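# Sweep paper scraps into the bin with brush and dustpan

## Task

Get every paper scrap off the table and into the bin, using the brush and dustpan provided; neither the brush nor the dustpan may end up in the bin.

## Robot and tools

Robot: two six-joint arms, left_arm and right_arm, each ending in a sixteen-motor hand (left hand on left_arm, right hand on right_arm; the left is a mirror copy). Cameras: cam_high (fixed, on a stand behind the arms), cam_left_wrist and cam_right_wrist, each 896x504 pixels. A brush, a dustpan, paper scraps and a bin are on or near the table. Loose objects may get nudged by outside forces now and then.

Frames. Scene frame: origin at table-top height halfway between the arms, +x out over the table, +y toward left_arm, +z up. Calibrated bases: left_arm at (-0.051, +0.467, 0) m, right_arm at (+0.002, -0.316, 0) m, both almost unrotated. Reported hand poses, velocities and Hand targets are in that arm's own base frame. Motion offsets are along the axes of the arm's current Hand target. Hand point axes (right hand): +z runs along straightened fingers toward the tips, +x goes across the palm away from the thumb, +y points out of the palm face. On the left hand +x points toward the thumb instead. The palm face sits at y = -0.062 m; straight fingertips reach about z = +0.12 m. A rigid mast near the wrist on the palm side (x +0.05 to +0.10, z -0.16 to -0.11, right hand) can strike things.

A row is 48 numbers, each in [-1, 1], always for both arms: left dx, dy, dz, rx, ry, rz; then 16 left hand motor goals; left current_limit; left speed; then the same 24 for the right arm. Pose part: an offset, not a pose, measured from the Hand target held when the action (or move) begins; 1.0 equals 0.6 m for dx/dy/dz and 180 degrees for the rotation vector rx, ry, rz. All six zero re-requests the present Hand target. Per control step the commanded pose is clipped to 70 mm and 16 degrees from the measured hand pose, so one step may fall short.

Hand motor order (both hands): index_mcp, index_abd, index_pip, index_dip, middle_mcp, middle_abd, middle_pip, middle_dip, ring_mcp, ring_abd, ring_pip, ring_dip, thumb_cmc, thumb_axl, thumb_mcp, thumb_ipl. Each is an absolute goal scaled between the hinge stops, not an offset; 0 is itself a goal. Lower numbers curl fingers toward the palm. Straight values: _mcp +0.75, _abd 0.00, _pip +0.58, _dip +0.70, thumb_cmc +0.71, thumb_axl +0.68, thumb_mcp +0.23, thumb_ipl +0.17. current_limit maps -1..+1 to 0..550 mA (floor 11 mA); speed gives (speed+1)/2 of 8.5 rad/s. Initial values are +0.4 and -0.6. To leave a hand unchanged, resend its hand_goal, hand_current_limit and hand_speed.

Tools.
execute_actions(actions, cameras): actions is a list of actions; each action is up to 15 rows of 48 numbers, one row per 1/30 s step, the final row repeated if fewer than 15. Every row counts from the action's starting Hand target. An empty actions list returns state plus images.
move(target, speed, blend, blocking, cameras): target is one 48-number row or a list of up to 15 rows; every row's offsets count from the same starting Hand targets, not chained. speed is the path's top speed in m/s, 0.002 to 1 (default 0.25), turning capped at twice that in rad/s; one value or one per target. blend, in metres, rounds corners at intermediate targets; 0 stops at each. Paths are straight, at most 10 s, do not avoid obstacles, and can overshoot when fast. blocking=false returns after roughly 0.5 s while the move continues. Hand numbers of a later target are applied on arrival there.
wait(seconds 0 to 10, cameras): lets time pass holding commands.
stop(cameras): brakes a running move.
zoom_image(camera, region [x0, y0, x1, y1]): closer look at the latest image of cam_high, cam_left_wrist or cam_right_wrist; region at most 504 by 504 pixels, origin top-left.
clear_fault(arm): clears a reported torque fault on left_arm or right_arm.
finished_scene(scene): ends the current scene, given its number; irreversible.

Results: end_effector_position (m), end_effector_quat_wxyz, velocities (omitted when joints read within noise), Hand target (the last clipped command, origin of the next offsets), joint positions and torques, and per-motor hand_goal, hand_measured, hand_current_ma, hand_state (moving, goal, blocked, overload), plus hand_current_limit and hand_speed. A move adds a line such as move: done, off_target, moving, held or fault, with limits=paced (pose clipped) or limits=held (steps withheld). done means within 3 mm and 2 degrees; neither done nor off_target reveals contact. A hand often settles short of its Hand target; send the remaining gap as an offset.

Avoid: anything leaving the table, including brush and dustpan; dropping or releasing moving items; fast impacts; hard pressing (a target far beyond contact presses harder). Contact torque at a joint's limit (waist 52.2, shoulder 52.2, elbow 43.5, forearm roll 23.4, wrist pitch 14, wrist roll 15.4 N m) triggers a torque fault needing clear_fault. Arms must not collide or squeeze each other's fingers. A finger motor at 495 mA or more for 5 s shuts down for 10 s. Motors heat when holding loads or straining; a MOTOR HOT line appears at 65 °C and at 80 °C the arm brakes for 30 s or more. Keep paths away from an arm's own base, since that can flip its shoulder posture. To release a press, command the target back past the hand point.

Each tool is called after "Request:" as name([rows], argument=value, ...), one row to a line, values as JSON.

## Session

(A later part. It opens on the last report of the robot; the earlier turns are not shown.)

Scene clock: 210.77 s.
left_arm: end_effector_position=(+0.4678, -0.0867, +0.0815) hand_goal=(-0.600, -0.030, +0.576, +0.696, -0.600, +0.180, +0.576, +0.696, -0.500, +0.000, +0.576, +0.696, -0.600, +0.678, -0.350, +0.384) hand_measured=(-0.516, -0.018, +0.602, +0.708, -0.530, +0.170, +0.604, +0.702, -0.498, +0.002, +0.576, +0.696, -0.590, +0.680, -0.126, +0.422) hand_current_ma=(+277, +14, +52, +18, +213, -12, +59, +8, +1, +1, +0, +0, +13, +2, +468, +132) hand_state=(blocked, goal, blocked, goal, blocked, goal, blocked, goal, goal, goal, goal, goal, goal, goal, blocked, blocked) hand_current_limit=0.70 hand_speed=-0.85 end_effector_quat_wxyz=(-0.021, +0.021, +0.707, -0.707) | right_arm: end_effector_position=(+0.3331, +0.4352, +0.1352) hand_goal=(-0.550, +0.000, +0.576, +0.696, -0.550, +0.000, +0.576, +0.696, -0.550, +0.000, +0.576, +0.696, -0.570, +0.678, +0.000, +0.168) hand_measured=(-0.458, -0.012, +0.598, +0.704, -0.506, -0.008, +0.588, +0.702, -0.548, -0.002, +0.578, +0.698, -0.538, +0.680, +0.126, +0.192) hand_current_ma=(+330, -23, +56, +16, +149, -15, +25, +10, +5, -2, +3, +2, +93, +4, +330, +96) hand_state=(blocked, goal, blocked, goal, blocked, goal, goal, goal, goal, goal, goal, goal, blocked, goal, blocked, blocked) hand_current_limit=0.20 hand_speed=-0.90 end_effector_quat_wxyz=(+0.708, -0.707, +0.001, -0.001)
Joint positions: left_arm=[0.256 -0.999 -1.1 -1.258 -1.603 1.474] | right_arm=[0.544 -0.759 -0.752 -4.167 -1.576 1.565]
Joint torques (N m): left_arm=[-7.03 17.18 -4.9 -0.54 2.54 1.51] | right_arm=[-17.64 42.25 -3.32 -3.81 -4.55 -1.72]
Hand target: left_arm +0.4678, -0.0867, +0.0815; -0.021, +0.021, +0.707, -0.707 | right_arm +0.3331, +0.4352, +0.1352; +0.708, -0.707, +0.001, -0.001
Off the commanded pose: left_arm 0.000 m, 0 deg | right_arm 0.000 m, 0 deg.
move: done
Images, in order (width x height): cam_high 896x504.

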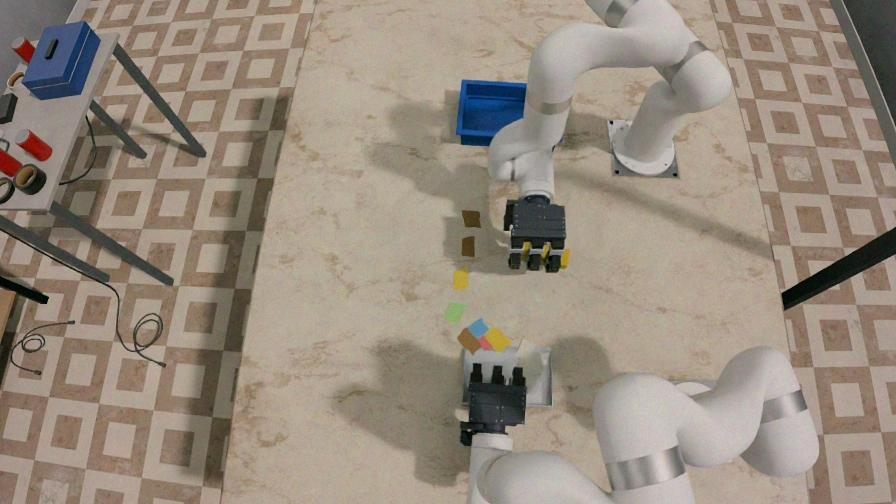

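Request:
move([
  [0,0,-0.083,0,0,0,-0.6,-0.03,0.576,0.696,-0.6,0.18,0.576,0.696,-0.5,0,0.576,0.696,-0.6,0.678,-0.35,0.384,0.7,-0.85,0,0,0,0,0,0,-0.55,0,0.576,0.696,-0.55,0,0.576,0.696,-0.55,0,0.576,0.696,-0.571,0.678,0.0,0.168,0.2,-0.9],
  [-0.092,0,-0.083,0,0,0,-0.6,-0.03,0.576,0.696,-0.6,0.18,0.576,0.696,-0.5,0,0.576,0.696,-0.6,0.678,-0.35,0.384,0.7,-0.85,0,0,0,0,0,0,-0.55,0,0.576,0.696,-0.55,0,0.576,0.696,-0.55,0,0.576,0.696,-0.571,0.678,0.0,0.168,0.2,-0.9],
  [-0.092,0,-0.042,0,0,0,-0.6,-0.03,0.576,0.696,-0.6,0.18,0.576,0.696,-0.5,0,0.576,0.696,-0.6,0.678,-0.35,0.384,0.7,-0.85,0,0,0,0,0,0,-0.55,0,0.576,0.696,-0.55,0,0.576,0.696,-0.55,0,0.576,0.696,-0.571,0.678,0.0,0.168,0.2,-0.9],
], speed=0.04, cameras=["cam_high"])

Request:
zoom_image(camera="cam_high", region=[420, 250, 580, 420])

Scene clock: 215.63 s.
left_arm: end_effector_position=(+0.5244, -0.0647, +0.0814) hand_goal=(-0.600, -0.030, +0.576, +0.696, -0.600, +0.180, +0.576, +0.696, -0.500, +0.000, +0.576, +0.696, -0.600, +0.678, -0.350, +0.384) hand_measured=(-0.512, -0.018, +0.616, +0.712, -0.528, +0.172, +0.618, +0.706, -0.498, +0.002, +0.576, +0.696, -0.586, +0.680, -0.138, +0.424) hand_current_ma=(+291, +17, +96, +28, +222, -10, +103, +13, +1, +1, +0, +0, +24, +2, +467, +143) hand_state=(blocked, goal, blocked, goal, blocked, goal, blocked, goal, goal, goal, goal, goal, goal, goal, blocked, blocked) hand_current_limit=0.70 hand_speed=-0.85 end_effector_quat_wxyz=(-0.021, +0.021, +0.707, -0.707) | right_arm: end_effector_position=(+0.3331, +0.4352, +0.1352) hand_goal=(-0.550, +0.000, +0.576, +0.696, -0.550, +0.000, +0.576, +0.696, -0.550, +0.000, +0.576, +0.696, -0.570, +0.678, +0.000, +0.168) hand_measured=(-0.458, -0.012, +0.598, +0.704, -0.506, -0.008, +0.588, +0.702, -0.548, -0.002, +0.578, +0.698, -0.538, +0.680, +0.126, +0.192) hand_current_ma=(+330, -23, +56, +16, +149, -15, +25, +10, +5, -2, +3, +2, +93, +4, +330, +96) hand_state=(blocked, goal, blocked, goal, blocked, goal, goal, goal, goal, goal, goal, goal, blocked, goal, blocked, blocked) hand_current_limit=0.20 hand_speed=-0.90 end_effector_quat_wxyz=(+0.708, -0.707, +0.001, -0.001)
Joint positions: left_arm=[0.268 -1.073 -1.29 -1.252 -1.64 1.365] | right_arm=[0.544 -0.759 -0.752 -4.167 -1.576 1.565]
Joint torques (N m): left_arm=[-7.74 63.72 -0.45 -2.22 1.69 0.87] | right_arm=[-17 42.42 -3.94 -3.18 -4.64 -1.49]
Hand target: left_arm +0.5244, -0.0648, +0.0814; -0.021, +0.021, +0.707, -0.707 | right_arm +0.3331, +0.4352, +0.1352; +0.708, -0.707, +0.001, -0.001
Off the commanded pose: left_arm 0.000 m, 0 deg | right_arm 0.000 m, 0 deg.
move: done
Images, in order (width x height): cam_high 896x504.

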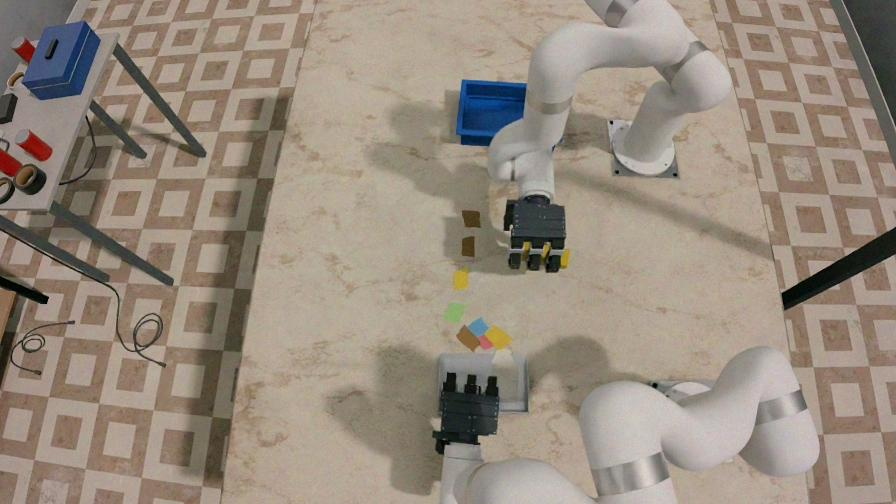

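Scaled by 2.965 from the camera's 896x504 image, which has a finer 1280x720 frame.

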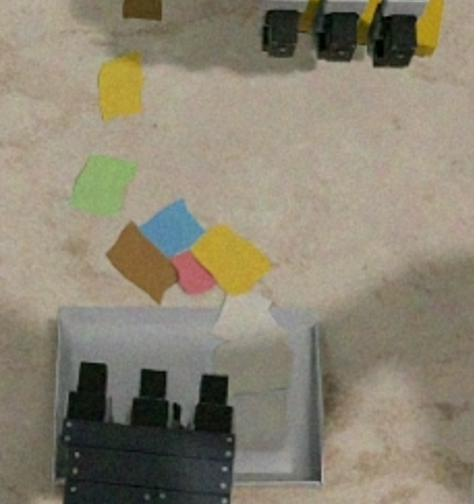

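Request:
move([
  [0,0,0,0,0,0,-0.6,-0.03,0.576,0.696,-0.6,0.18,0.576,0.696,-0.5,0,0.576,0.696,-0.6,0.678,-0.35,0.384,0.7,-0.85,0.197,0,0.13,0,0,0,-0.55,0,0.576,0.696,-0.55,0,0.576,0.696,-0.55,0,0.576,0.696,-0.571,0.678,0.0,0.168,0.2,-0.9],
  [0,0,0,0,0,0,-0.6,-0.03,0.576,0.696,-0.6,0.18,0.576,0.696,-0.5,0,0.576,0.696,-0.6,0.678,-0.35,0.384,0.7,-0.85,0.197,0.08,0.15,0,0,0,-0.55,0,0.576,0.696,-0.55,0,0.576,0.696,-0.55,0,0.576,0.696,-0.571,0.678,0.0,0.168,0.2,-0.9],
], speed=[0.12,0.06], cameras=["cam_high"])

Request:
zoom_image(camera="cam_high", region=[420, 250, 580, 420])

Scene clock: 219.57 s.
left_arm: end_effector_position=(+0.5244, -0.0648, +0.0814) hand_goal=(-0.600, -0.030, +0.576, +0.696, -0.600, +0.180, +0.576, +0.696, -0.500, +0.000, +0.576, +0.696, -0.600, +0.678, -0.350, +0.384) hand_measured=(-0.512, -0.018, +0.616, +0.712, -0.528, +0.172, +0.618, +0.706, -0.498, +0.002, +0.576, +0.696, -0.586, +0.680, -0.138, +0.424) hand_current_ma=(+291, +17, +96, +28, +222, -10, +103, +13, +1, +1, +0, +0, +24, +2, +468, +143) hand_state=(blocked, goal, blocked, goal, blocked, goal, blocked, goal, goal, goal, goal, goal, goal, goal, blocked, blocked) hand_current_limit=0.70 hand_speed=-0.85 end_effector_quat_wxyz=(-0.021, +0.021, +0.707, -0.707) | right_arm: end_effector_position=(+0.4514, +0.5250, +0.0874) hand_goal=(-0.550, +0.000, +0.576, +0.696, -0.550, +0.000, +0.576, +0.696, -0.550, +0.000, +0.576, +0.696, -0.570, +0.678, +0.000, +0.168) hand_measured=(-0.458, -0.012, +0.598, +0.704, -0.506, -0.008, +0.588, +0.702, -0.548, -0.002, +0.578, +0.698, -0.538, +0.680, +0.126, +0.192) hand_current_ma=(+330, -23, +56, +16, +149, -15, +25, +10, +5, -2, +3, +2, +93, +4, +330, +96) hand_state=(blocked, goal, blocked, goal, blocked, goal, goal, goal, goal, goal, goal, goal, blocked, goal, blocked, blocked) hand_current_limit=0.20 hand_speed=-0.90 end_effector_quat_wxyz=(+0.708, -0.707, +0.001, -0.001)
Joint positions: left_arm=[0.268 -1.073 -1.289 -1.252 -1.64 1.365] | right_arm=[0.572 -1.038 -1.227 -4.147 -1.47 1.73]
Joint torques (N m): left_arm=[-8.92 62.61 -0.24 -2.63 1.63 1.18] | right_arm=[16.53 24.53 -14.57 2.49 -4.5 -1.64]
Hand target: left_arm +0.5244, -0.0648, +0.0814; -0.021, +0.021, +0.707, -0.707 | right_arm +0.4514, +0.5251, +0.0874; +0.708, -0.707, +0.001, -0.001
Off the commanded pose: left_arm 0.000 m, 0 deg | right_arm 0.000 m, 0 deg.
move: done
Images, in order (width x height): cam_high 896x504.

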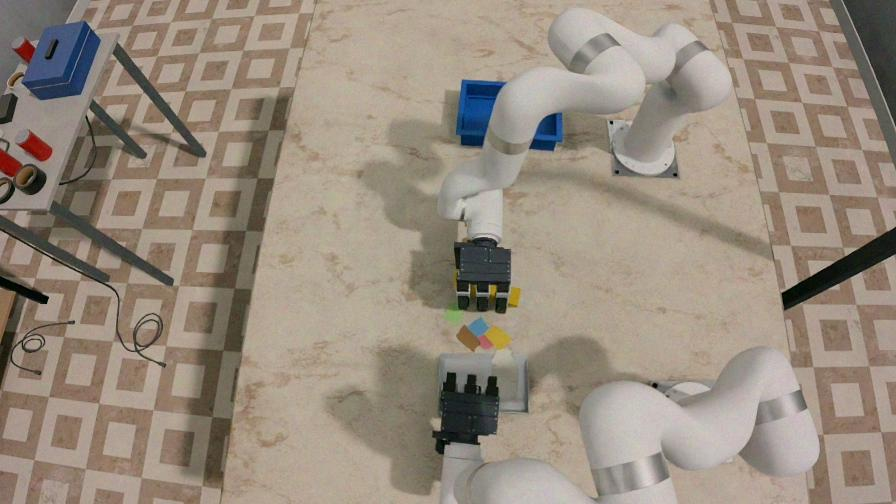

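Scaled by 2.965 from the camera's 896x504 image, which has a finer 1280x720 frame.

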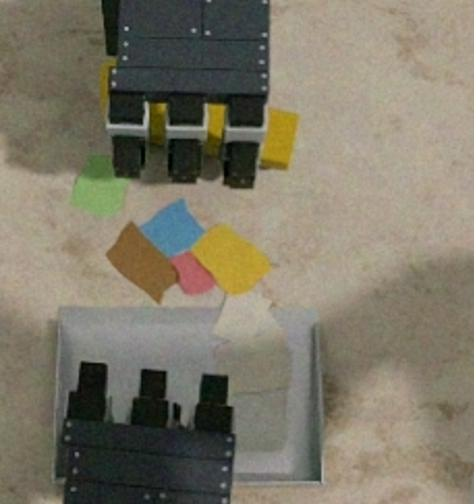

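Request:
move([
  [0,0,0,0,0,0,-0.6,-0.03,0.576,0.696,-0.6,0.18,0.576,0.696,-0.5,0,0.576,0.696,-0.6,0.678,-0.35,0.384,0.7,-0.85,-0.015,0,0.015,0,0,0,-0.55,0,0.576,0.696,-0.55,0,0.576,0.696,-0.55,0,0.576,0.696,-0.571,0.678,0.0,0.168,0.2,-0.9],
  [0,0,0,0,0,0,-0.6,-0.03,0.576,0.696,-0.6,0.18,0.576,0.696,-0.5,0,0.576,0.696,-0.6,0.678,-0.35,0.384,0.7,-0.85,-0.015,0.02,0.015,0,0,0,-0.55,0,0.576,0.696,-0.55,0,0.576,0.696,-0.55,0,0.576,0.696,-0.571,0.678,0.0,0.168,0.2,-0.9],
  [0,0,0,0,0,0,-0.6,-0.03,0.576,0.696,-0.6,0.18,0.576,0.696,-0.5,0,0.576,0.696,-0.6,0.678,-0.35,0.384,0.7,-0.85,-0.015,0.02,0.105,0,0,0,-0.55,0,0.576,0.696,-0.55,0,0.576,0.696,-0.55,0,0.576,0.696,-0.571,0.678,0.0,0.168,0.2,-0.9],
], speed=[0.05,0.05,0.05], cameras=["cam_high"])

Request:
zoom_image(camera="cam_high", region=[420, 250, 580, 420])

Scene clock: 222.90 s.
left_arm: end_effector_position=(+0.5244, -0.0648, +0.0814) hand_goal=(-0.600, -0.030, +0.576, +0.696, -0.600, +0.180, +0.576, +0.696, -0.500, +0.000, +0.576, +0.696, -0.600, +0.678, -0.350, +0.384) hand_measured=(-0.512, -0.018, +0.616, +0.712, -0.528, +0.172, +0.618, +0.706, -0.498, +0.002, +0.576, +0.696, -0.586, +0.680, -0.138, +0.424) hand_current_ma=(+291, +17, +96, +28, +222, -10, +103, +13, +1, +1, +0, +0, +24, +2, +467, +143) hand_state=(blocked, goal, blocked, goal, blocked, goal, blocked, goal, goal, goal, goal, goal, goal, goal, blocked, blocked) hand_current_limit=0.70 hand_speed=-0.85 end_effector_quat_wxyz=(-0.021, +0.021, +0.707, -0.707) | right_arm: end_effector_position=(+0.4425, +0.5881, +0.0754) hand_goal=(-0.550, +0.000, +0.576, +0.696, -0.550, +0.000, +0.576, +0.696, -0.550, +0.000, +0.576, +0.696, -0.570, +0.678, +0.000, +0.168) hand_measured=(-0.458, -0.012, +0.598, +0.704, -0.506, -0.008, +0.588, +0.702, -0.548, -0.002, +0.578, +0.698, -0.538, +0.680, +0.126, +0.192) hand_current_ma=(+330, -23, +56, +17, +147, -15, +25, +10, +3, -2, +3, +2, +93, +4, +330, +96) hand_state=(blocked, goal, blocked, goal, blocked, goal, goal, goal, goal, goal, goal, goal, blocked, goal, blocked, blocked) hand_current_limit=0.20 hand_speed=-0.90 end_effector_quat_wxyz=(+0.708, -0.707, +0.001, -0.001)
Joint positions: left_arm=[0.268 -1.073 -1.289 -1.252 -1.64 1.365] | right_arm=[0.67 -1.103 -1.337 -4.054 -1.427 1.755]
Joint torques (N m): left_arm=[-8.59 63.29 -0.02 -2.96 1.59 0.97] | right_arm=[17.92 22.21 -14.83 2.24 1.62 1.44]
Hand target: left_arm +0.5244, -0.0648, +0.0814; -0.021, +0.021, +0.707, -0.707 | right_arm +0.4425, +0.5881, +0.0754; +0.708, -0.707, +0.001, -0.001
Off the commanded pose: left_arm 0.000 m, 0 deg | right_arm 0.000 m, 0 deg.
move: done
Images, in order (width x height): cam_high 896x504.

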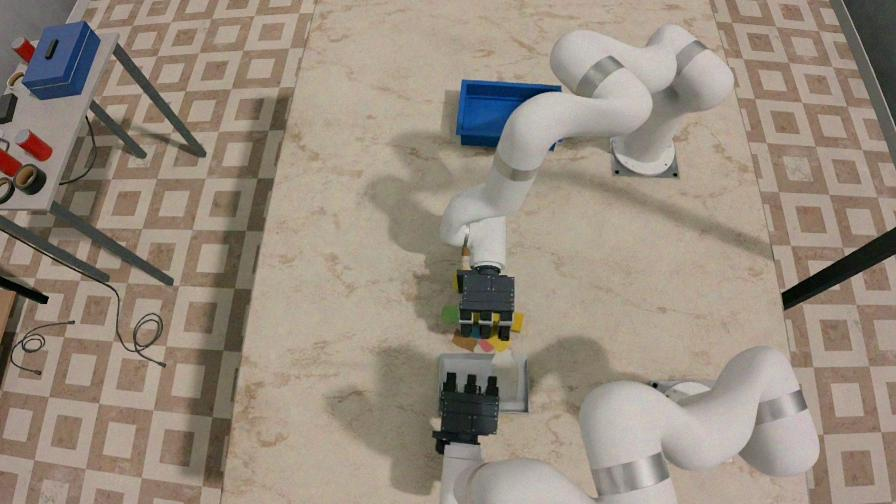

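Scaled by 2.965 from the camera's 896x504 image, which has a finer 1280x720 frame.

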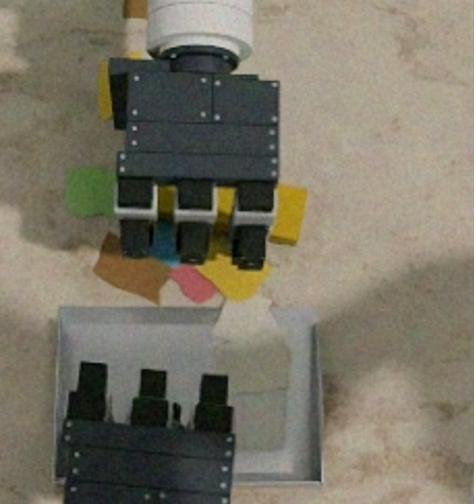

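Request:
move(target=[0,0,0,0,0,0,-0.6,-0.03,0.576,0.696,-0.6,0.18,0.576,0.696,-0.5,0,0.576,0.696,-0.6,0.678,-0.35,0.384,0.7,-0.85,0,0,0.075,0,0,0,-0.55,0,0.576,0.696,-0.55,0,0.576,0.696,-0.55,0,0.576,0.696,-0.571,0.678,0.0,0.168,0.2,-0.9], speed=[0.05], cameras=["cam_high"])

Request:
zoom_image(camera="cam_high", region=[420, 250, 580, 420])

Scene clock: 224.63 s.
left_arm: end_effector_position=(+0.5244, -0.0648, +0.0814) hand_goal=(-0.600, -0.030, +0.576, +0.696, -0.600, +0.180, +0.576, +0.696, -0.500, +0.000, +0.576, +0.696, -0.600, +0.678, -0.350, +0.384) hand_measured=(-0.512, -0.018, +0.616, +0.712, -0.528, +0.172, +0.618, +0.706, -0.498, +0.002, +0.576, +0.696, -0.586, +0.680, -0.138, +0.424) hand_current_ma=(+291, +17, +96, +28, +222, -10, +103, +13, +1, +1, +0, +0, +24, +2, +467, +143) hand_state=(blocked, goal, blocked, goal, blocked, goal, blocked, goal, goal, goal, goal, goal, goal, goal, blocked, blocked) hand_current_limit=0.70 hand_speed=-0.85 end_effector_quat_wxyz=(-0.021, +0.021, +0.707, -0.707) | right_arm: end_effector_position=(+0.4426, +0.6331, +0.0755) hand_goal=(-0.550, +0.000, +0.576, +0.696, -0.550, +0.000, +0.576, +0.696, -0.550, +0.000, +0.576, +0.696, -0.570, +0.678, +0.000, +0.168) hand_measured=(-0.458, -0.012, +0.598, +0.704, -0.506, -0.008, +0.588, +0.702, -0.548, -0.002, +0.578, +0.698, -0.538, +0.680, +0.126, +0.192) hand_current_ma=(+330, -23, +56, +17, +146, -15, +25, +10, +3, -2, +3, +2, +93, +4, +330, +96) hand_state=(blocked, goal, blocked, goal, blocked, goal, goal, goal, goal, goal, goal, goal, blocked, goal, blocked, blocked) hand_current_limit=0.20 hand_speed=-0.90 end_effector_quat_wxyz=(+0.708, -0.707, +0.001, -0.001)
Joint positions: left_arm=[0.268 -1.073 -1.289 -1.252 -1.64 1.365] | right_arm=[0.726 -1.146 -1.438 -4.006 -1.379 1.792]
Joint torques (N m): left_arm=[-9.7 61.99 -0.51 -2.68 1.43 1.05] | right_arm=[18.4 23.73 -16.03 2.43 1.66 1.38]
Hand target: left_arm +0.5244, -0.0648, +0.0814; -0.021, +0.021, +0.707, -0.707 | right_arm +0.4426, +0.6331, +0.0755; +0.708, -0.707, +0.001, -0.001
Off the commanded pose: left_arm 0.000 m, 0 deg | right_arm 0.000 m, 0 deg.
move: done
Images, in order (width x height): cam_high 896x504.

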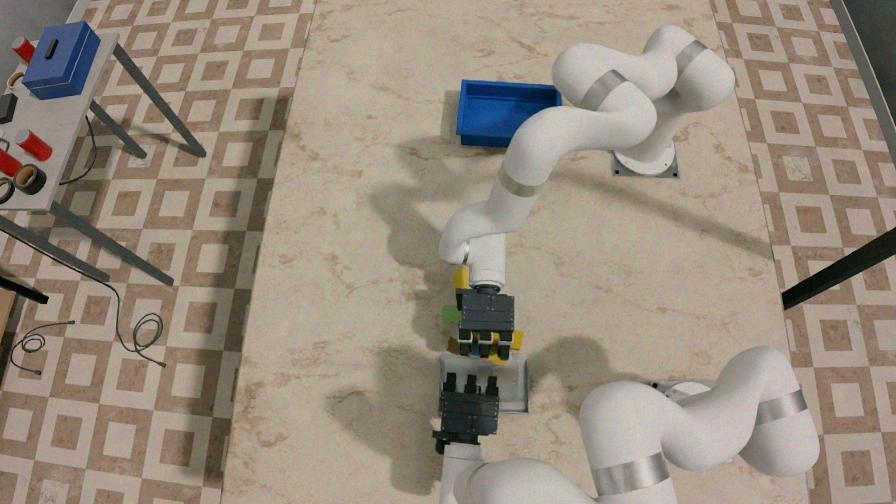

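Scaled by 2.965 from the camera's 896x504 image, which has a finer 1280x720 frame.

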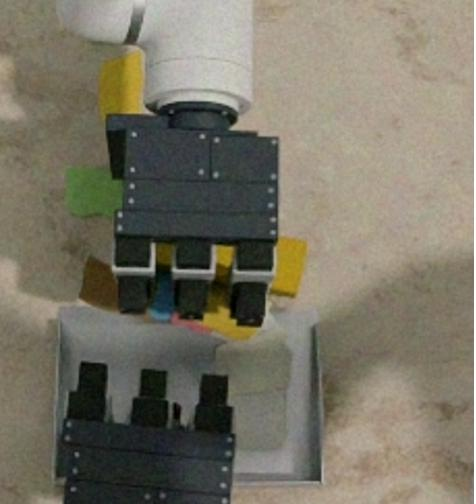

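Request:
move(target=[0,0,0,0,0,0,-0.6,-0.03,0.576,0.696,-0.6,0.18,0.576,0.696,-0.5,0,0.576,0.696,-0.6,0.678,-0.35,0.384,0.7,-0.85,0,0,0.035,0,0,0,-0.55,0,0.576,0.696,-0.55,0,0.576,0.696,-0.55,0,0.576,0.696,-0.571,0.678,0.0,0.168,0.2,-0.9], speed=[0.04], cameras=["cam_high"])

Request:
zoom_image(camera="cam_high", region=[420, 250, 580, 420])

Scene clock: 225.97 s.
left_arm: end_effector_position=(+0.5244, -0.0648, +0.0814) hand_goal=(-0.600, -0.030, +0.576, +0.696, -0.600, +0.180, +0.576, +0.696, -0.500, +0.000, +0.576, +0.696, -0.600, +0.678, -0.350, +0.384) hand_measured=(-0.512, -0.018, +0.616, +0.712, -0.528, +0.172, +0.618, +0.706, -0.498, +0.002, +0.576, +0.696, -0.586, +0.680, -0.138, +0.424) hand_current_ma=(+291, +17, +96, +28, +222, -10, +103, +13, +1, +1, +0, +0, +24, +2, +468, +143) hand_state=(blocked, goal, blocked, goal, blocked, goal, blocked, goal, goal, goal, goal, goal, goal, goal, blocked, blocked) hand_current_limit=0.70 hand_speed=-0.85 end_effector_quat_wxyz=(-0.021, +0.021, +0.707, -0.707) | right_arm: end_effector_position=(+0.4426, +0.6541, +0.0755) hand_goal=(-0.550, +0.000, +0.576, +0.696, -0.550, +0.000, +0.576, +0.696, -0.550, +0.000, +0.576, +0.696, -0.570, +0.678, +0.000, +0.168) hand_measured=(-0.464, -0.012, +0.598, +0.704, -0.506, -0.008, +0.588, +0.702, -0.548, -0.002, +0.578, +0.698, -0.538, +0.680, +0.128, +0.194) hand_current_ma=(+330, -22, +56, +17, +143, -15, +25, +10, +4, -2, +3, +2, +92, +4, +330, +100) hand_state=(blocked, goal, blocked, goal, blocked, goal, goal, goal, goal, goal, goal, goal, blocked, goal, blocked, blocked) hand_current_limit=0.20 hand_speed=-0.90 end_effector_quat_wxyz=(+0.708, -0.707, +0.001, -0.001)
Joint positions: left_arm=[0.268 -1.073 -1.289 -1.252 -1.64 1.365] | right_arm=[0.751 -1.168 -1.49 -3.986 -1.354 1.81]
Joint torques (N m): left_arm=[-8.56 63.42 0.5 -2.5 1.5 1.07] | right_arm=[17.56 25.76 -16.28 2.31 1.5 1.45]
Hand target: left_arm +0.5244, -0.0648, +0.0814; -0.021, +0.021, +0.707, -0.707 | right_arm +0.4426, +0.6541, +0.0755; +0.708, -0.707, +0.001, -0.001
Off the commanded pose: left_arm 0.000 m, 0 deg | right_arm 0.000 m, 0 deg.
move: done
Images, in order (width x height): cam_high 896x504.

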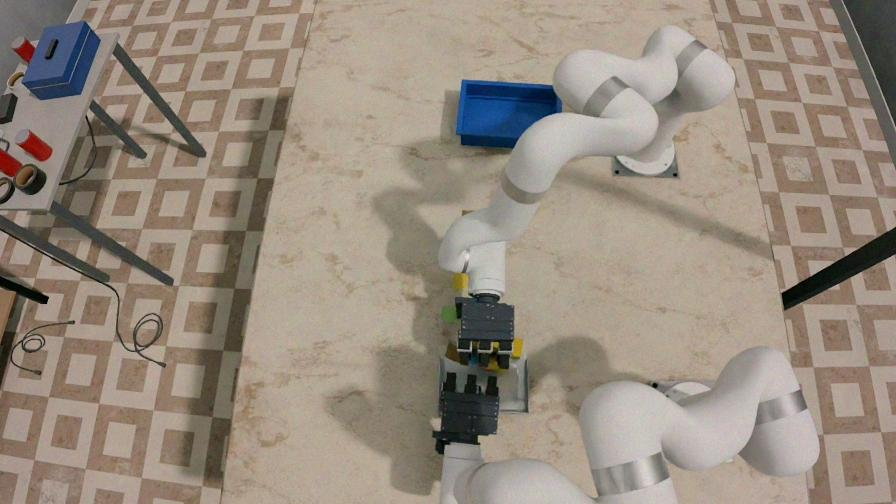

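Scaled by 2.965 from the camera's 896x504 image, which has a finer 1280x720 frame.

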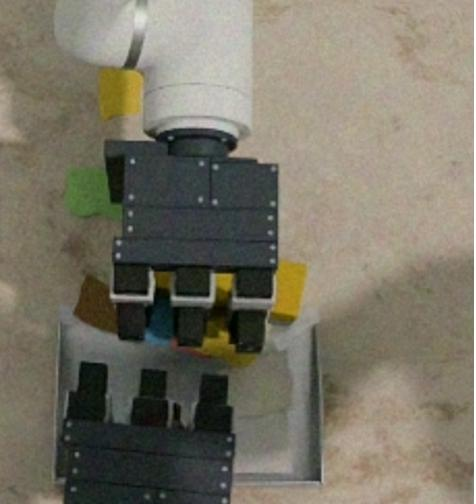

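Request:
move([
  [0,0,0,0,0,0,-0.6,-0.03,0.576,0.696,-0.6,0.18,0.576,0.696,-0.5,0,0.576,0.696,-0.6,0.678,-0.35,0.384,0.7,-0.85,0,-0.05,-0.01,0,0,0,-0.55,0,0.576,0.696,-0.55,0,0.576,0.696,-0.55,0,0.576,0.696,-0.571,0.678,0.0,0.168,0.2,-0.9],
  [0,0,0,0,0,0,-0.6,-0.03,0.576,0.696,-0.6,0.18,0.576,0.696,-0.5,0,0.576,0.696,-0.6,0.678,-0.35,0.384,0.7,-0.85,0,-0.1,-0.3,0,0,0,-0.55,0,0.576,0.696,-0.55,0,0.576,0.696,-0.55,0,0.576,0.696,-0.571,0.678,0.0,0.168,0.2,-0.9],
], speed=[0.05,0.12], cameras=["cam_high"])

Request:
zoom_image(camera="cam_high", region=[420, 250, 580, 420])

Scene clock: 229.27 s.
left_arm: end_effector_position=(+0.5244, -0.0648, +0.0814) hand_goal=(-0.600, -0.030, +0.576, +0.696, -0.600, +0.180, +0.576, +0.696, -0.500, +0.000, +0.576, +0.696, -0.600, +0.678, -0.350, +0.384) hand_measured=(-0.512, -0.018, +0.616, +0.712, -0.528, +0.172, +0.618, +0.706, -0.498, +0.002, +0.576, +0.696, -0.586, +0.680, -0.138, +0.424) hand_current_ma=(+291, +17, +96, +28, +222, -10, +103, +13, +1, +1, +0, +0, +24, +2, +467, +143) hand_state=(blocked, goal, blocked, goal, blocked, goal, blocked, goal, goal, goal, goal, goal, goal, goal, blocked, blocked) hand_current_limit=0.70 hand_speed=-0.85 end_effector_quat_wxyz=(-0.021, +0.021, +0.707, -0.707) | right_arm: end_effector_position=(+0.4423, +0.4741, +0.1353) hand_goal=(-0.550, +0.000, +0.576, +0.696, -0.550, +0.000, +0.576, +0.696, -0.550, +0.000, +0.576, +0.696, -0.570, +0.678, +0.000, +0.168) hand_measured=(-0.464, -0.012, +0.598, +0.704, -0.506, -0.008, +0.588, +0.702, -0.546, -0.002, +0.578, +0.698, -0.540, +0.680, +0.128, +0.194) hand_current_ma=(+330, -22, +59, +17, +143, -15, +26, +11, +5, -2, +3, +2, +90, +4, +330, +100) hand_state=(blocked, goal, blocked, goal, blocked, goal, goal, goal, goal, goal, goal, goal, blocked, goal, blocked, blocked) hand_current_limit=0.20 hand_speed=-0.90 end_effector_quat_wxyz=(+0.708, -0.707, +0.001, -0.001)
Joint positions: left_arm=[0.268 -1.073 -1.289 -1.252 -1.64 1.365] | right_arm=[0.5 -0.887 -1.076 -4.218 -1.482 1.736]
Joint torques (N m): left_arm=[-8.16 64.35 -0.3 -2.6 1.51 1.07] | right_arm=[-17.32 48.55 -5.98 -3.41 -4.53 -1.71]
Hand target: left_arm +0.5244, -0.0648, +0.0814; -0.021, +0.021, +0.707, -0.707 | right_arm +0.4423, +0.4740, +0.1353; +0.708, -0.707, +0.001, -0.001
Off the commanded pose: left_arm 0.000 m, 0 deg | right_arm 0.000 m, 0 deg.
move: done
Images, in order (width x height): cam_high 896x504.

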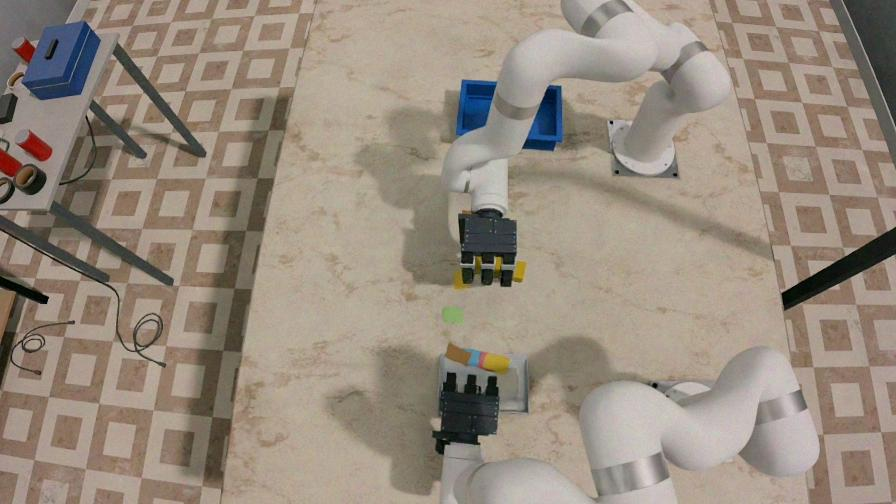

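Scaled by 2.965 from the camera's 896x504 image, which has a finer 1280x720 frame.

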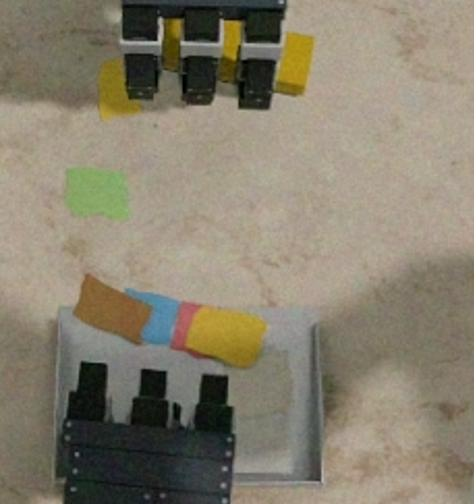

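Request:
move([
  [0,0,0,0,0,0,-0.6,-0.03,0.576,0.696,-0.6,0.18,0.576,0.696,-0.5,0,0.576,0.696,-0.6,0.678,-0.35,0.384,0.7,-0.85,0.108,0,-0.435,0,0,0,-0.55,0,0.576,0.696,-0.55,0,0.576,0.696,-0.55,0,0.576,0.696,-0.571,0.678,0.0,0.168,0.2,-0.9],
  [0,0,0,0,0,0,-0.6,-0.03,0.576,0.696,-0.6,0.18,0.576,0.696,-0.5,0,0.576,0.696,-0.6,0.678,-0.35,0.384,0.7,-0.85,0.108,0.09,-0.435,0,0,0,-0.55,0,0.576,0.696,-0.55,0,0.576,0.696,-0.55,0,0.576,0.696,-0.571,0.678,0.0,0.168,0.2,-0.9],
], speed=[0.15,0.06], cameras=["cam_high"])

Request:
zoom_image(camera="cam_high", region=[400, 130, 560, 300])

Scene clock: 236.90 s.
left_arm: end_effector_position=(+0.5244, -0.0648, +0.0814) hand_goal=(-0.600, -0.030, +0.576, +0.696, -0.600, +0.180, +0.576, +0.696, -0.500, +0.000, +0.576, +0.696, -0.600, +0.678, -0.350, +0.384) hand_measured=(-0.512, -0.018, +0.616, +0.712, -0.528, +0.172, +0.618, +0.706, -0.498, +0.002, +0.576, +0.696, -0.586, +0.680, -0.138, +0.424) hand_current_ma=(+291, +17, +96, +28, +222, -10, +103, +13, +1, +1, +0, +0, +24, +2, +467, +143) hand_state=(blocked, goal, blocked, goal, blocked, goal, blocked, goal, goal, goal, goal, goal, goal, goal, blocked, blocked) hand_current_limit=0.70 hand_speed=-0.85 end_effector_quat_wxyz=(-0.021, +0.021, +0.707, -0.707) | right_arm: end_effector_position=(+0.5068, +0.2129, +0.0810) hand_goal=(-0.550, +0.000, +0.576, +0.696, -0.550, +0.000, +0.576, +0.696, -0.550, +0.000, +0.576, +0.696, -0.570, +0.678, +0.000, +0.168) hand_measured=(-0.464, -0.012, +0.598, +0.704, -0.506, -0.008, +0.588, +0.702, -0.546, -0.002, +0.578, +0.698, -0.540, +0.680, +0.128, +0.194) hand_current_ma=(+330, -22, +59, +17, +143, -15, +26, +11, +5, -2, +3, +2, +90, +4, +330, +100) hand_state=(blocked, goal, blocked, goal, blocked, goal, goal, goal, goal, goal, goal, goal, blocked, goal, blocked, blocked) hand_current_limit=0.20 hand_speed=-0.90 end_effector_quat_wxyz=(+0.708, -0.707, +0.001, -0.001)
Joint positions: left_arm=[0.268 -1.073 -1.289 -1.252 -1.64 1.365] | right_arm=[-0.014 -1.01 -1.128 -4.724 -1.573 1.688]
Joint torques (N m): left_arm=[-9.09 63.98 -0.02 -2.5 1.62 0.89] | right_arm=[-2.78 21.57 -13.53 -2.7 0.42 -1.63]
Hand target: left_arm +0.5244, -0.0648, +0.0814; -0.021, +0.021, +0.707, -0.707 | right_arm +0.5067, +0.2130, +0.0810; +0.708, -0.707, +0.001, -0.001
Off the commanded pose: left_arm 0.000 m, 0 deg | right_arm 0.000 m, 0 deg.
move: done
Images, in order (width x height): cam_high 896x504.

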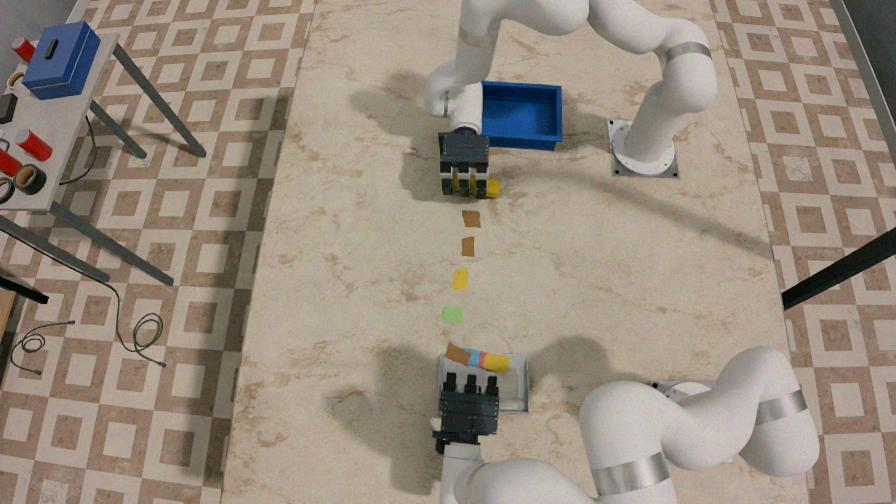

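Scaled by 2.965 from the camera's 896x504 image, which has a finer 1280x720 frame.

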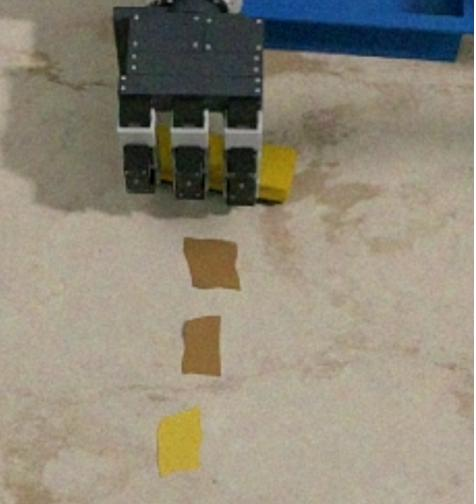

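Request:
move([
  [0,0,0,0,0,0,-0.6,-0.03,0.576,0.696,-0.6,0.18,0.576,0.696,-0.5,0,0.576,0.696,-0.6,0.678,-0.35,0.384,0.7,-0.85,0,0.0095,0,0,0,0,-0.55,0,0.576,0.696,-0.55,0,0.576,0.696,-0.55,0,0.576,0.696,-0.571,0.678,0.0,0.168,0.2,-0.9],
  [0,0,0,0,0,0,-0.6,-0.03,0.576,0.696,-0.6,0.18,0.576,0.696,-0.5,0,0.576,0.696,-0.6,0.678,-0.35,0.384,0.7,-0.85,0,0.0095,0.4,0,0,0,-0.55,0,0.576,0.696,-0.55,0,0.576,0.696,-0.55,0,0.576,0.696,-0.571,0.678,0.0,0.168,0.2,-0.9],
], speed=[0.05,0.06], cameras=["cam_high"])

Request:
zoom_image(camera="cam_high", region=[400, 220, 560, 390])

Scene clock: 242.27 s.
left_arm: end_effector_position=(+0.5244, -0.0648, +0.0814) hand_goal=(-0.600, -0.030, +0.576, +0.696, -0.600, +0.180, +0.576, +0.696, -0.500, +0.000, +0.576, +0.696, -0.600, +0.678, -0.350, +0.384) hand_measured=(-0.512, -0.018, +0.616, +0.712, -0.528, +0.172, +0.618, +0.706, -0.498, +0.002, +0.576, +0.696, -0.586, +0.680, -0.138, +0.424) hand_current_ma=(+291, +17, +96, +28, +222, -10, +103, +13, +1, +1, +0, +0, +24, +2, +467, +143) hand_state=(blocked, goal, blocked, goal, blocked, goal, blocked, goal, goal, goal, goal, goal, goal, goal, blocked, blocked) hand_current_limit=0.70 hand_speed=-0.85 end_effector_quat_wxyz=(-0.021, +0.021, +0.707, -0.707) | right_arm: end_effector_position=(+0.5071, +0.4529, +0.0756) hand_goal=(-0.550, +0.000, +0.576, +0.696, -0.550, +0.000, +0.576, +0.696, -0.550, +0.000, +0.576, +0.696, -0.570, +0.678, +0.000, +0.168) hand_measured=(-0.464, -0.012, +0.598, +0.704, -0.506, -0.008, +0.588, +0.702, -0.546, -0.002, +0.578, +0.698, -0.540, +0.680, +0.128, +0.194) hand_current_ma=(+330, -22, +59, +17, +143, -15, +26, +11, +5, -2, +3, +2, +90, +4, +330, +100) hand_state=(blocked, goal, blocked, goal, blocked, goal, goal, goal, goal, goal, goal, goal, blocked, goal, blocked, blocked) hand_current_limit=0.20 hand_speed=-0.90 end_effector_quat_wxyz=(+0.708, -0.707, +0.001, -0.001)
Joint positions: left_arm=[0.268 -1.073 -1.289 -1.252 -1.64 1.365] | right_arm=[0.414 -1.083 -1.289 -4.304 -1.489 1.759]
Joint torques (N m): left_arm=[-8.76 63.85 -0.13 -2.13 1.45 1.04] | right_arm=[15.64 25.8 -14.93 2.38 0.78 1.69]
Hand target: left_arm +0.5244, -0.0648, +0.0814; -0.021, +0.021, +0.707, -0.707 | right_arm +0.5071, +0.4530, +0.0756; +0.708, -0.707, +0.001, -0.001
Off the commanded pose: left_arm 0.000 m, 0 deg | right_arm 0.000 m, 0 deg.
move: done
Images, in order (width x height): cam_high 896x504.

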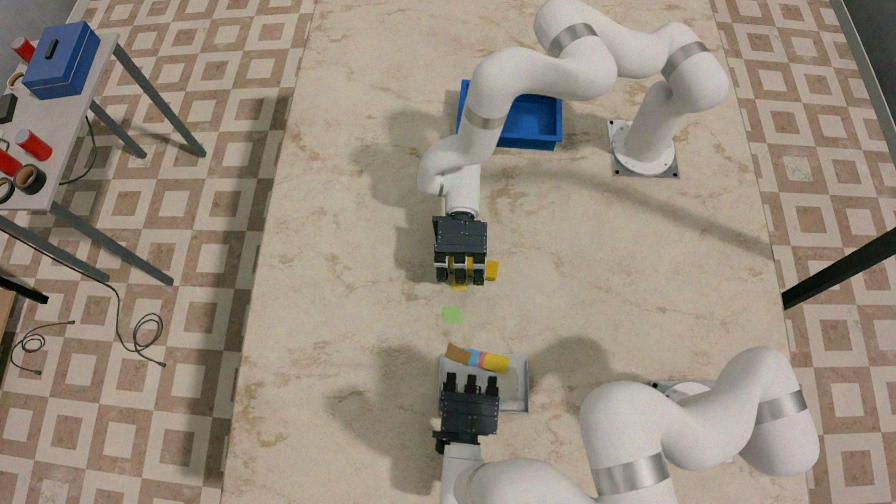

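Scaled by 2.965 from the camera's 896x504 image, which has a finer 1280x720 frame.

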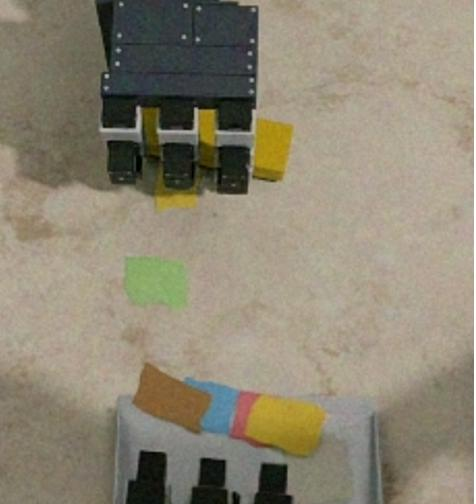

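Request:
move(target=[0,0,0,0,0,0,-0.6,-0.03,0.576,0.696,-0.6,0.18,0.576,0.696,-0.5,0,0.576,0.696,-0.6,0.678,-0.35,0.384,0.7,-0.85,0,0,0.11,0,0,0,-0.55,0,0.576,0.696,-0.55,0,0.576,0.696,-0.55,0,0.576,0.696,-0.571,0.678,0.0,0.168,0.2,-0.9], speed=[0.06], cameras=["cam_high"])

Request:
zoom_image(camera="cam_high", region=[400, 220, 560, 390])

Scene clock: 244.33 s.
left_arm: end_effector_position=(+0.5244, -0.0648, +0.0814) hand_goal=(-0.600, -0.030, +0.576, +0.696, -0.600, +0.180, +0.576, +0.696, -0.500, +0.000, +0.576, +0.696, -0.600, +0.678, -0.350, +0.384) hand_measured=(-0.512, -0.018, +0.616, +0.712, -0.528, +0.172, +0.618, +0.706, -0.498, +0.002, +0.576, +0.696, -0.586, +0.680, -0.138, +0.424) hand_current_ma=(+291, +17, +96, +28, +222, -10, +103, +13, +1, +1, +0, +0, +24, +2, +467, +143) hand_state=(blocked, goal, blocked, goal, blocked, goal, blocked, goal, goal, goal, goal, goal, goal, goal, blocked, blocked) hand_current_limit=0.70 hand_speed=-0.85 end_effector_quat_wxyz=(-0.021, +0.021, +0.707, -0.707) | right_arm: end_effector_position=(+0.5072, +0.5189, +0.0757) hand_goal=(-0.550, +0.000, +0.576, +0.696, -0.550, +0.000, +0.576, +0.696, -0.550, +0.000, +0.576, +0.696, -0.570, +0.678, +0.000, +0.168) hand_measured=(-0.464, -0.012, +0.598, +0.704, -0.506, -0.008, +0.588, +0.702, -0.546, -0.002, +0.578, +0.698, -0.540, +0.680, +0.128, +0.194) hand_current_ma=(+330, -22, +59, +18, +143, -15, +26, +11, +5, -2, +3, +2, +90, +4, +330, +100) hand_state=(blocked, goal, blocked, goal, blocked, goal, goal, goal, goal, goal, goal, goal, blocked, goal, blocked, blocked) hand_current_limit=0.20 hand_speed=-0.90 end_effector_quat_wxyz=(+0.708, -0.707, +0.001, -0.001)
Joint positions: left_arm=[0.268 -1.073 -1.289 -1.252 -1.64 1.365] | right_arm=[0.514 -1.125 -1.389 -4.212 -1.443 1.802]
Joint torques (N m): left_arm=[-8.82 62.9 0.43 -2.44 1.49 1.02] | right_arm=[16.84 25.28 -16.06 2.23 0.74 1.72]
Hand target: left_arm +0.5244, -0.0648, +0.0814; -0.021, +0.021, +0.707, -0.707 | right_arm +0.5072, +0.5190, +0.0757; +0.708, -0.707, +0.001, -0.001
Off the commanded pose: left_arm 0.000 m, 0 deg | right_arm 0.000 m, 0 deg.
move: done
Images, in order (width x height): cam_high 896x504.

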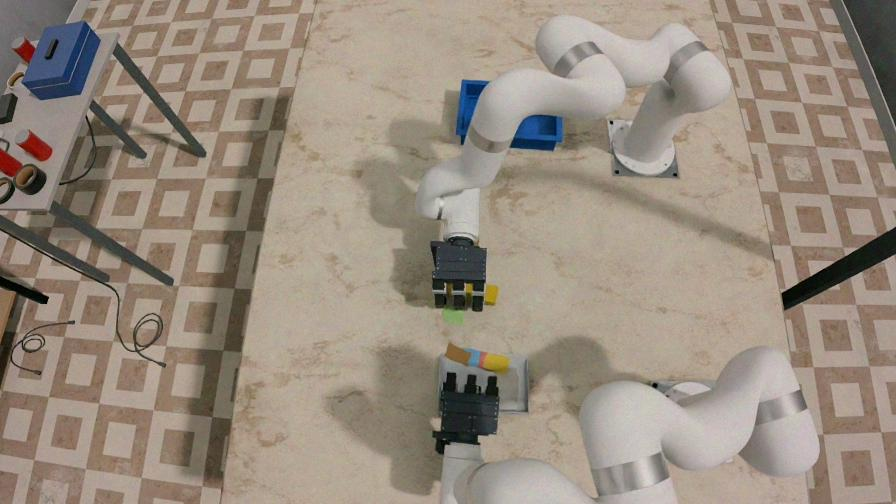

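Scaled by 2.965 from the camera's 896x504 image, which has a finer 1280x720 frame.

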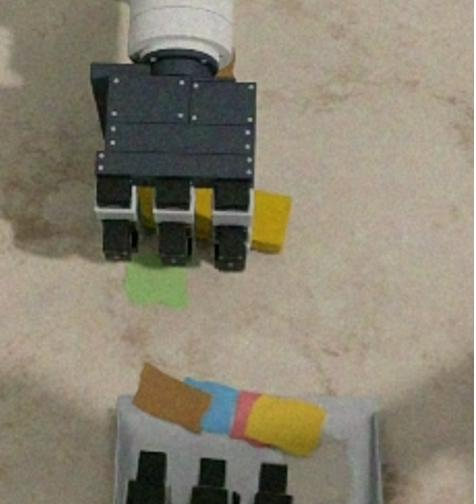

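Request:
move([
  [0,0,0,0,0,0,-0.6,-0.03,0.576,0.696,-0.6,0.18,0.576,0.696,-0.5,0,0.576,0.696,-0.6,0.678,-0.35,0.384,0.7,-0.85,0,-0.08,0,0,0,0,-0.55,0,0.576,0.696,-0.55,0,0.576,0.696,-0.55,0,0.576,0.696,-0.571,0.678,0.0,0.168,0.2,-0.9],
  [0,0,0,0,0,0,-0.6,-0.03,0.576,0.696,-0.6,0.18,0.576,0.696,-0.5,0,0.576,0.696,-0.6,0.678,-0.35,0.384,0.7,-0.85,-0.2,-0.08,-0.2,0,0,0,-0.55,0,0.576,0.696,-0.55,0,0.576,0.696,-0.55,0,0.576,0.696,-0.571,0.678,0.0,0.168,0.2,-0.9],
], speed=[0.06,0.15], cameras=["cam_high"])

Request:
zoom_image(camera="cam_high", region=[400, 190, 600, 390])

Scene clock: 247.63 s.
left_arm: end_effector_position=(+0.5244, -0.0648, +0.0814) hand_goal=(-0.600, -0.030, +0.576, +0.696, -0.600, +0.180, +0.576, +0.696, -0.500, +0.000, +0.576, +0.696, -0.600, +0.678, -0.350, +0.384) hand_measured=(-0.512, -0.018, +0.616, +0.712, -0.528, +0.172, +0.618, +0.706, -0.498, +0.002, +0.576, +0.696, -0.586, +0.680, -0.138, +0.424) hand_current_ma=(+291, +17, +96, +28, +222, -10, +103, +13, +1, +1, +0, +0, +24, +2, +467, +143) hand_state=(blocked, goal, blocked, goal, blocked, goal, blocked, goal, goal, goal, goal, goal, goal, goal, blocked, blocked) hand_current_limit=0.70 hand_speed=-0.85 end_effector_quat_wxyz=(-0.021, +0.021, +0.707, -0.707) | right_arm: end_effector_position=(+0.3870, +0.3991, +0.1235) hand_goal=(-0.550, +0.000, +0.576, +0.696, -0.550, +0.000, +0.576, +0.696, -0.550, +0.000, +0.576, +0.696, -0.570, +0.678, +0.000, +0.168) hand_measured=(-0.464, -0.012, +0.598, +0.704, -0.506, -0.008, +0.588, +0.702, -0.546, -0.002, +0.578, +0.698, -0.540, +0.680, +0.128, +0.194) hand_current_ma=(+330, -22, +59, +18, +143, -15, +26, +11, +5, -2, +3, +2, +90, +4, +330, +100) hand_state=(blocked, goal, blocked, goal, blocked, goal, goal, goal, goal, goal, goal, goal, blocked, goal, blocked, blocked) hand_current_limit=0.20 hand_speed=-0.90 end_effector_quat_wxyz=(+0.708, -0.707, +0.001, -0.001)
Joint positions: left_arm=[0.268 -1.073 -1.289 -1.252 -1.64 1.365] | right_arm=[0.412 -0.82 -0.848 -4.299 -1.561 1.596]
Joint torques (N m): left_arm=[-8.95 63.28 -0.79 -2.53 1.68 1.07] | right_arm=[-17.53 45.18 -4.56 -3.24 -4.53 -1.65]
Hand target: left_arm +0.5244, -0.0648, +0.0814; -0.021, +0.021, +0.707, -0.707 | right_arm +0.3870, +0.3991, +0.1235; +0.708, -0.707, +0.001, -0.001
Off the commanded pose: left_arm 0.000 m, 0 deg | right_arm 0.000 m, 0 deg.
move: done
Images, in order (width x height): cam_high 896x504.

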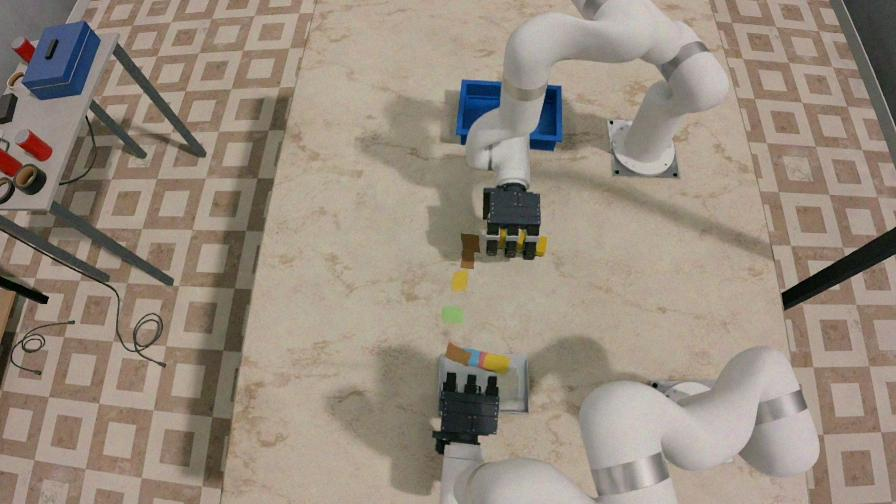

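Scaled by 2.520 from the camera's 896x504 image, which has a finer 1280x720 frame.

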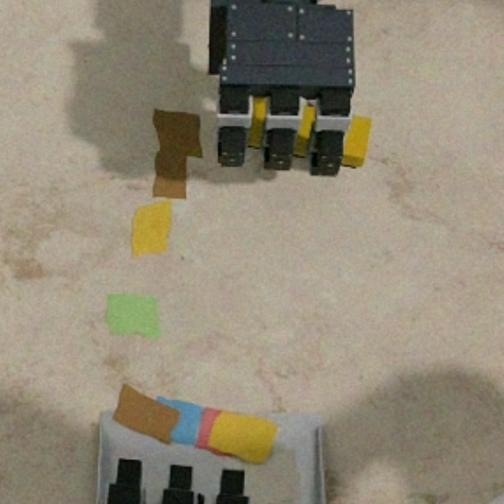

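Request:
move([
  [0,0,0,0,0,0,-0.6,-0.03,0.576,0.696,-0.6,0.18,0.576,0.696,-0.5,0,0.576,0.696,-0.6,0.678,-0.35,0.384,0.7,-0.85,0.195,0,-0.19,0,0,0,-0.55,0,0.576,0.696,-0.55,0,0.576,0.696,-0.55,0,0.576,0.696,-0.571,0.678,0.0,0.168,0.2,-0.9],
  [0,0,0,0,0,0,-0.6,-0.03,0.576,0.696,-0.6,0.18,0.576,0.696,-0.5,0,0.576,0.696,-0.6,0.678,-0.35,0.384,0.7,-0.85,0.195,0.086,-0.19,0,0,0,-0.55,0,0.576,0.696,-0.55,0,0.576,0.696,-0.55,0,0.576,0.696,-0.571,0.678,0.0,0.168,0.2,-0.9],
  [0,0,0,0,0,0,-0.6,-0.03,0.576,0.696,-0.6,0.18,0.576,0.696,-0.5,0,0.576,0.696,-0.6,0.678,-0.35,0.384,0.7,-0.85,0.195,0.086,-0.07,0,0,0,-0.55,0,0.576,0.696,-0.55,0,0.576,0.696,-0.55,0,0.576,0.696,-0.571,0.678,0.0,0.168,0.2,-0.9],
], speed=[0.15,0.05,0.05], cameras=["cam_high"])

Request:
zoom_image(camera="cam_high", region=[400, 190, 600, 390])

Scene clock: 252.70 s.
left_arm: end_effector_position=(+0.5244, -0.0648, +0.0814) hand_goal=(-0.600, -0.030, +0.576, +0.696, -0.600, +0.180, +0.576, +0.696, -0.500, +0.000, +0.576, +0.696, -0.600, +0.678, -0.350, +0.384) hand_measured=(-0.512, -0.018, +0.616, +0.712, -0.528, +0.172, +0.618, +0.706, -0.498, +0.002, +0.576, +0.696, -0.586, +0.680, -0.138, +0.424) hand_current_ma=(+291, +17, +96, +28, +222, -10, +103, +13, +1, +1, +0, +0, +24, +2, +468, +143) hand_state=(blocked, goal, blocked, goal, blocked, goal, blocked, goal, goal, goal, goal, goal, goal, goal, blocked, blocked) hand_current_limit=0.70 hand_speed=-0.85 end_effector_quat_wxyz=(-0.021, +0.021, +0.707, -0.707) | right_arm: end_effector_position=(+0.5040, +0.3569, +0.0719) hand_goal=(-0.550, +0.000, +0.576, +0.696, -0.550, +0.000, +0.576, +0.696, -0.550, +0.000, +0.576, +0.696, -0.570, +0.678, +0.000, +0.168) hand_measured=(-0.464, -0.010, +0.606, +0.706, -0.508, -0.008, +0.590, +0.702, -0.548, -0.002, +0.578, +0.698, -0.540, +0.680, +0.128, +0.194) hand_current_ma=(+330, -20, +83, +22, +138, -12, +31, +11, +3, -2, +3, +2, +90, +4, +330, +100) hand_state=(blocked, goal, blocked, goal, blocked, goal, goal, goal, goal, goal, goal, goal, blocked, goal, blocked, blocked) hand_current_limit=0.20 hand_speed=-0.90 end_effector_quat_wxyz=(+0.708, -0.707, +0.001, -0.001)
Joint positions: left_arm=[0.268 -1.073 -1.289 -1.252 -1.64 1.365] | right_arm=[0.254 -1.048 -1.183 -4.459 -1.538 1.701]
Joint torques (N m): left_arm=[-7.41 62.26 -0.68 -2.33 1.46 1.05] | right_arm=[18.11 20.5 -13.18 2.81 1.77 1.33]
Hand target: left_arm +0.5244, -0.0648, +0.0814; -0.021, +0.021, +0.707, -0.707 | right_arm +0.5040, +0.3570, +0.0719; +0.708, -0.707, +0.001, -0.001
Off the commanded pose: left_arm 0.000 m, 0 deg | right_arm 0.000 m, 0 deg.
move: done
Images, in order (width x height): cam_high 896x504.

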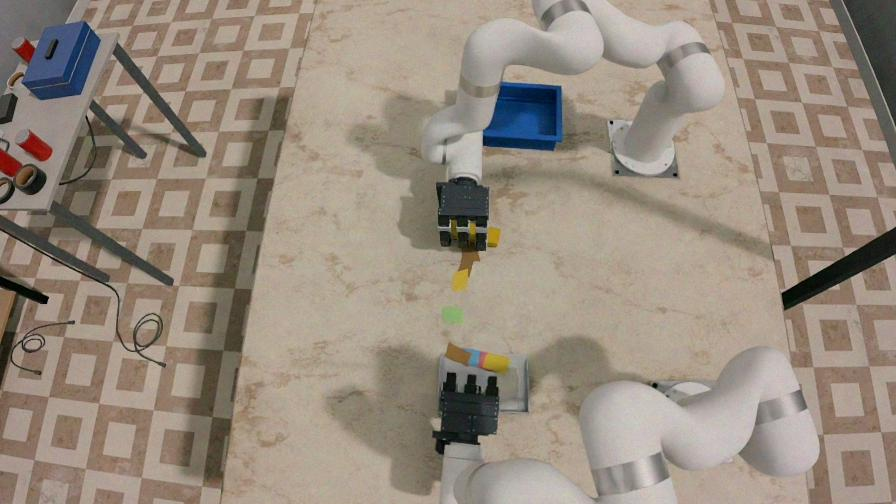

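Scaled by 2.520 from the camera's 896x504 image, which has a finer 1280x720 frame.

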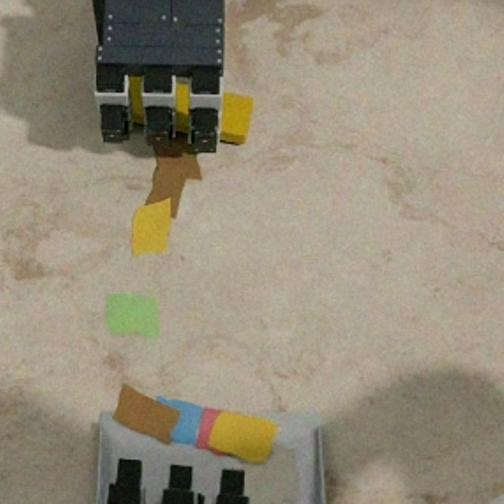

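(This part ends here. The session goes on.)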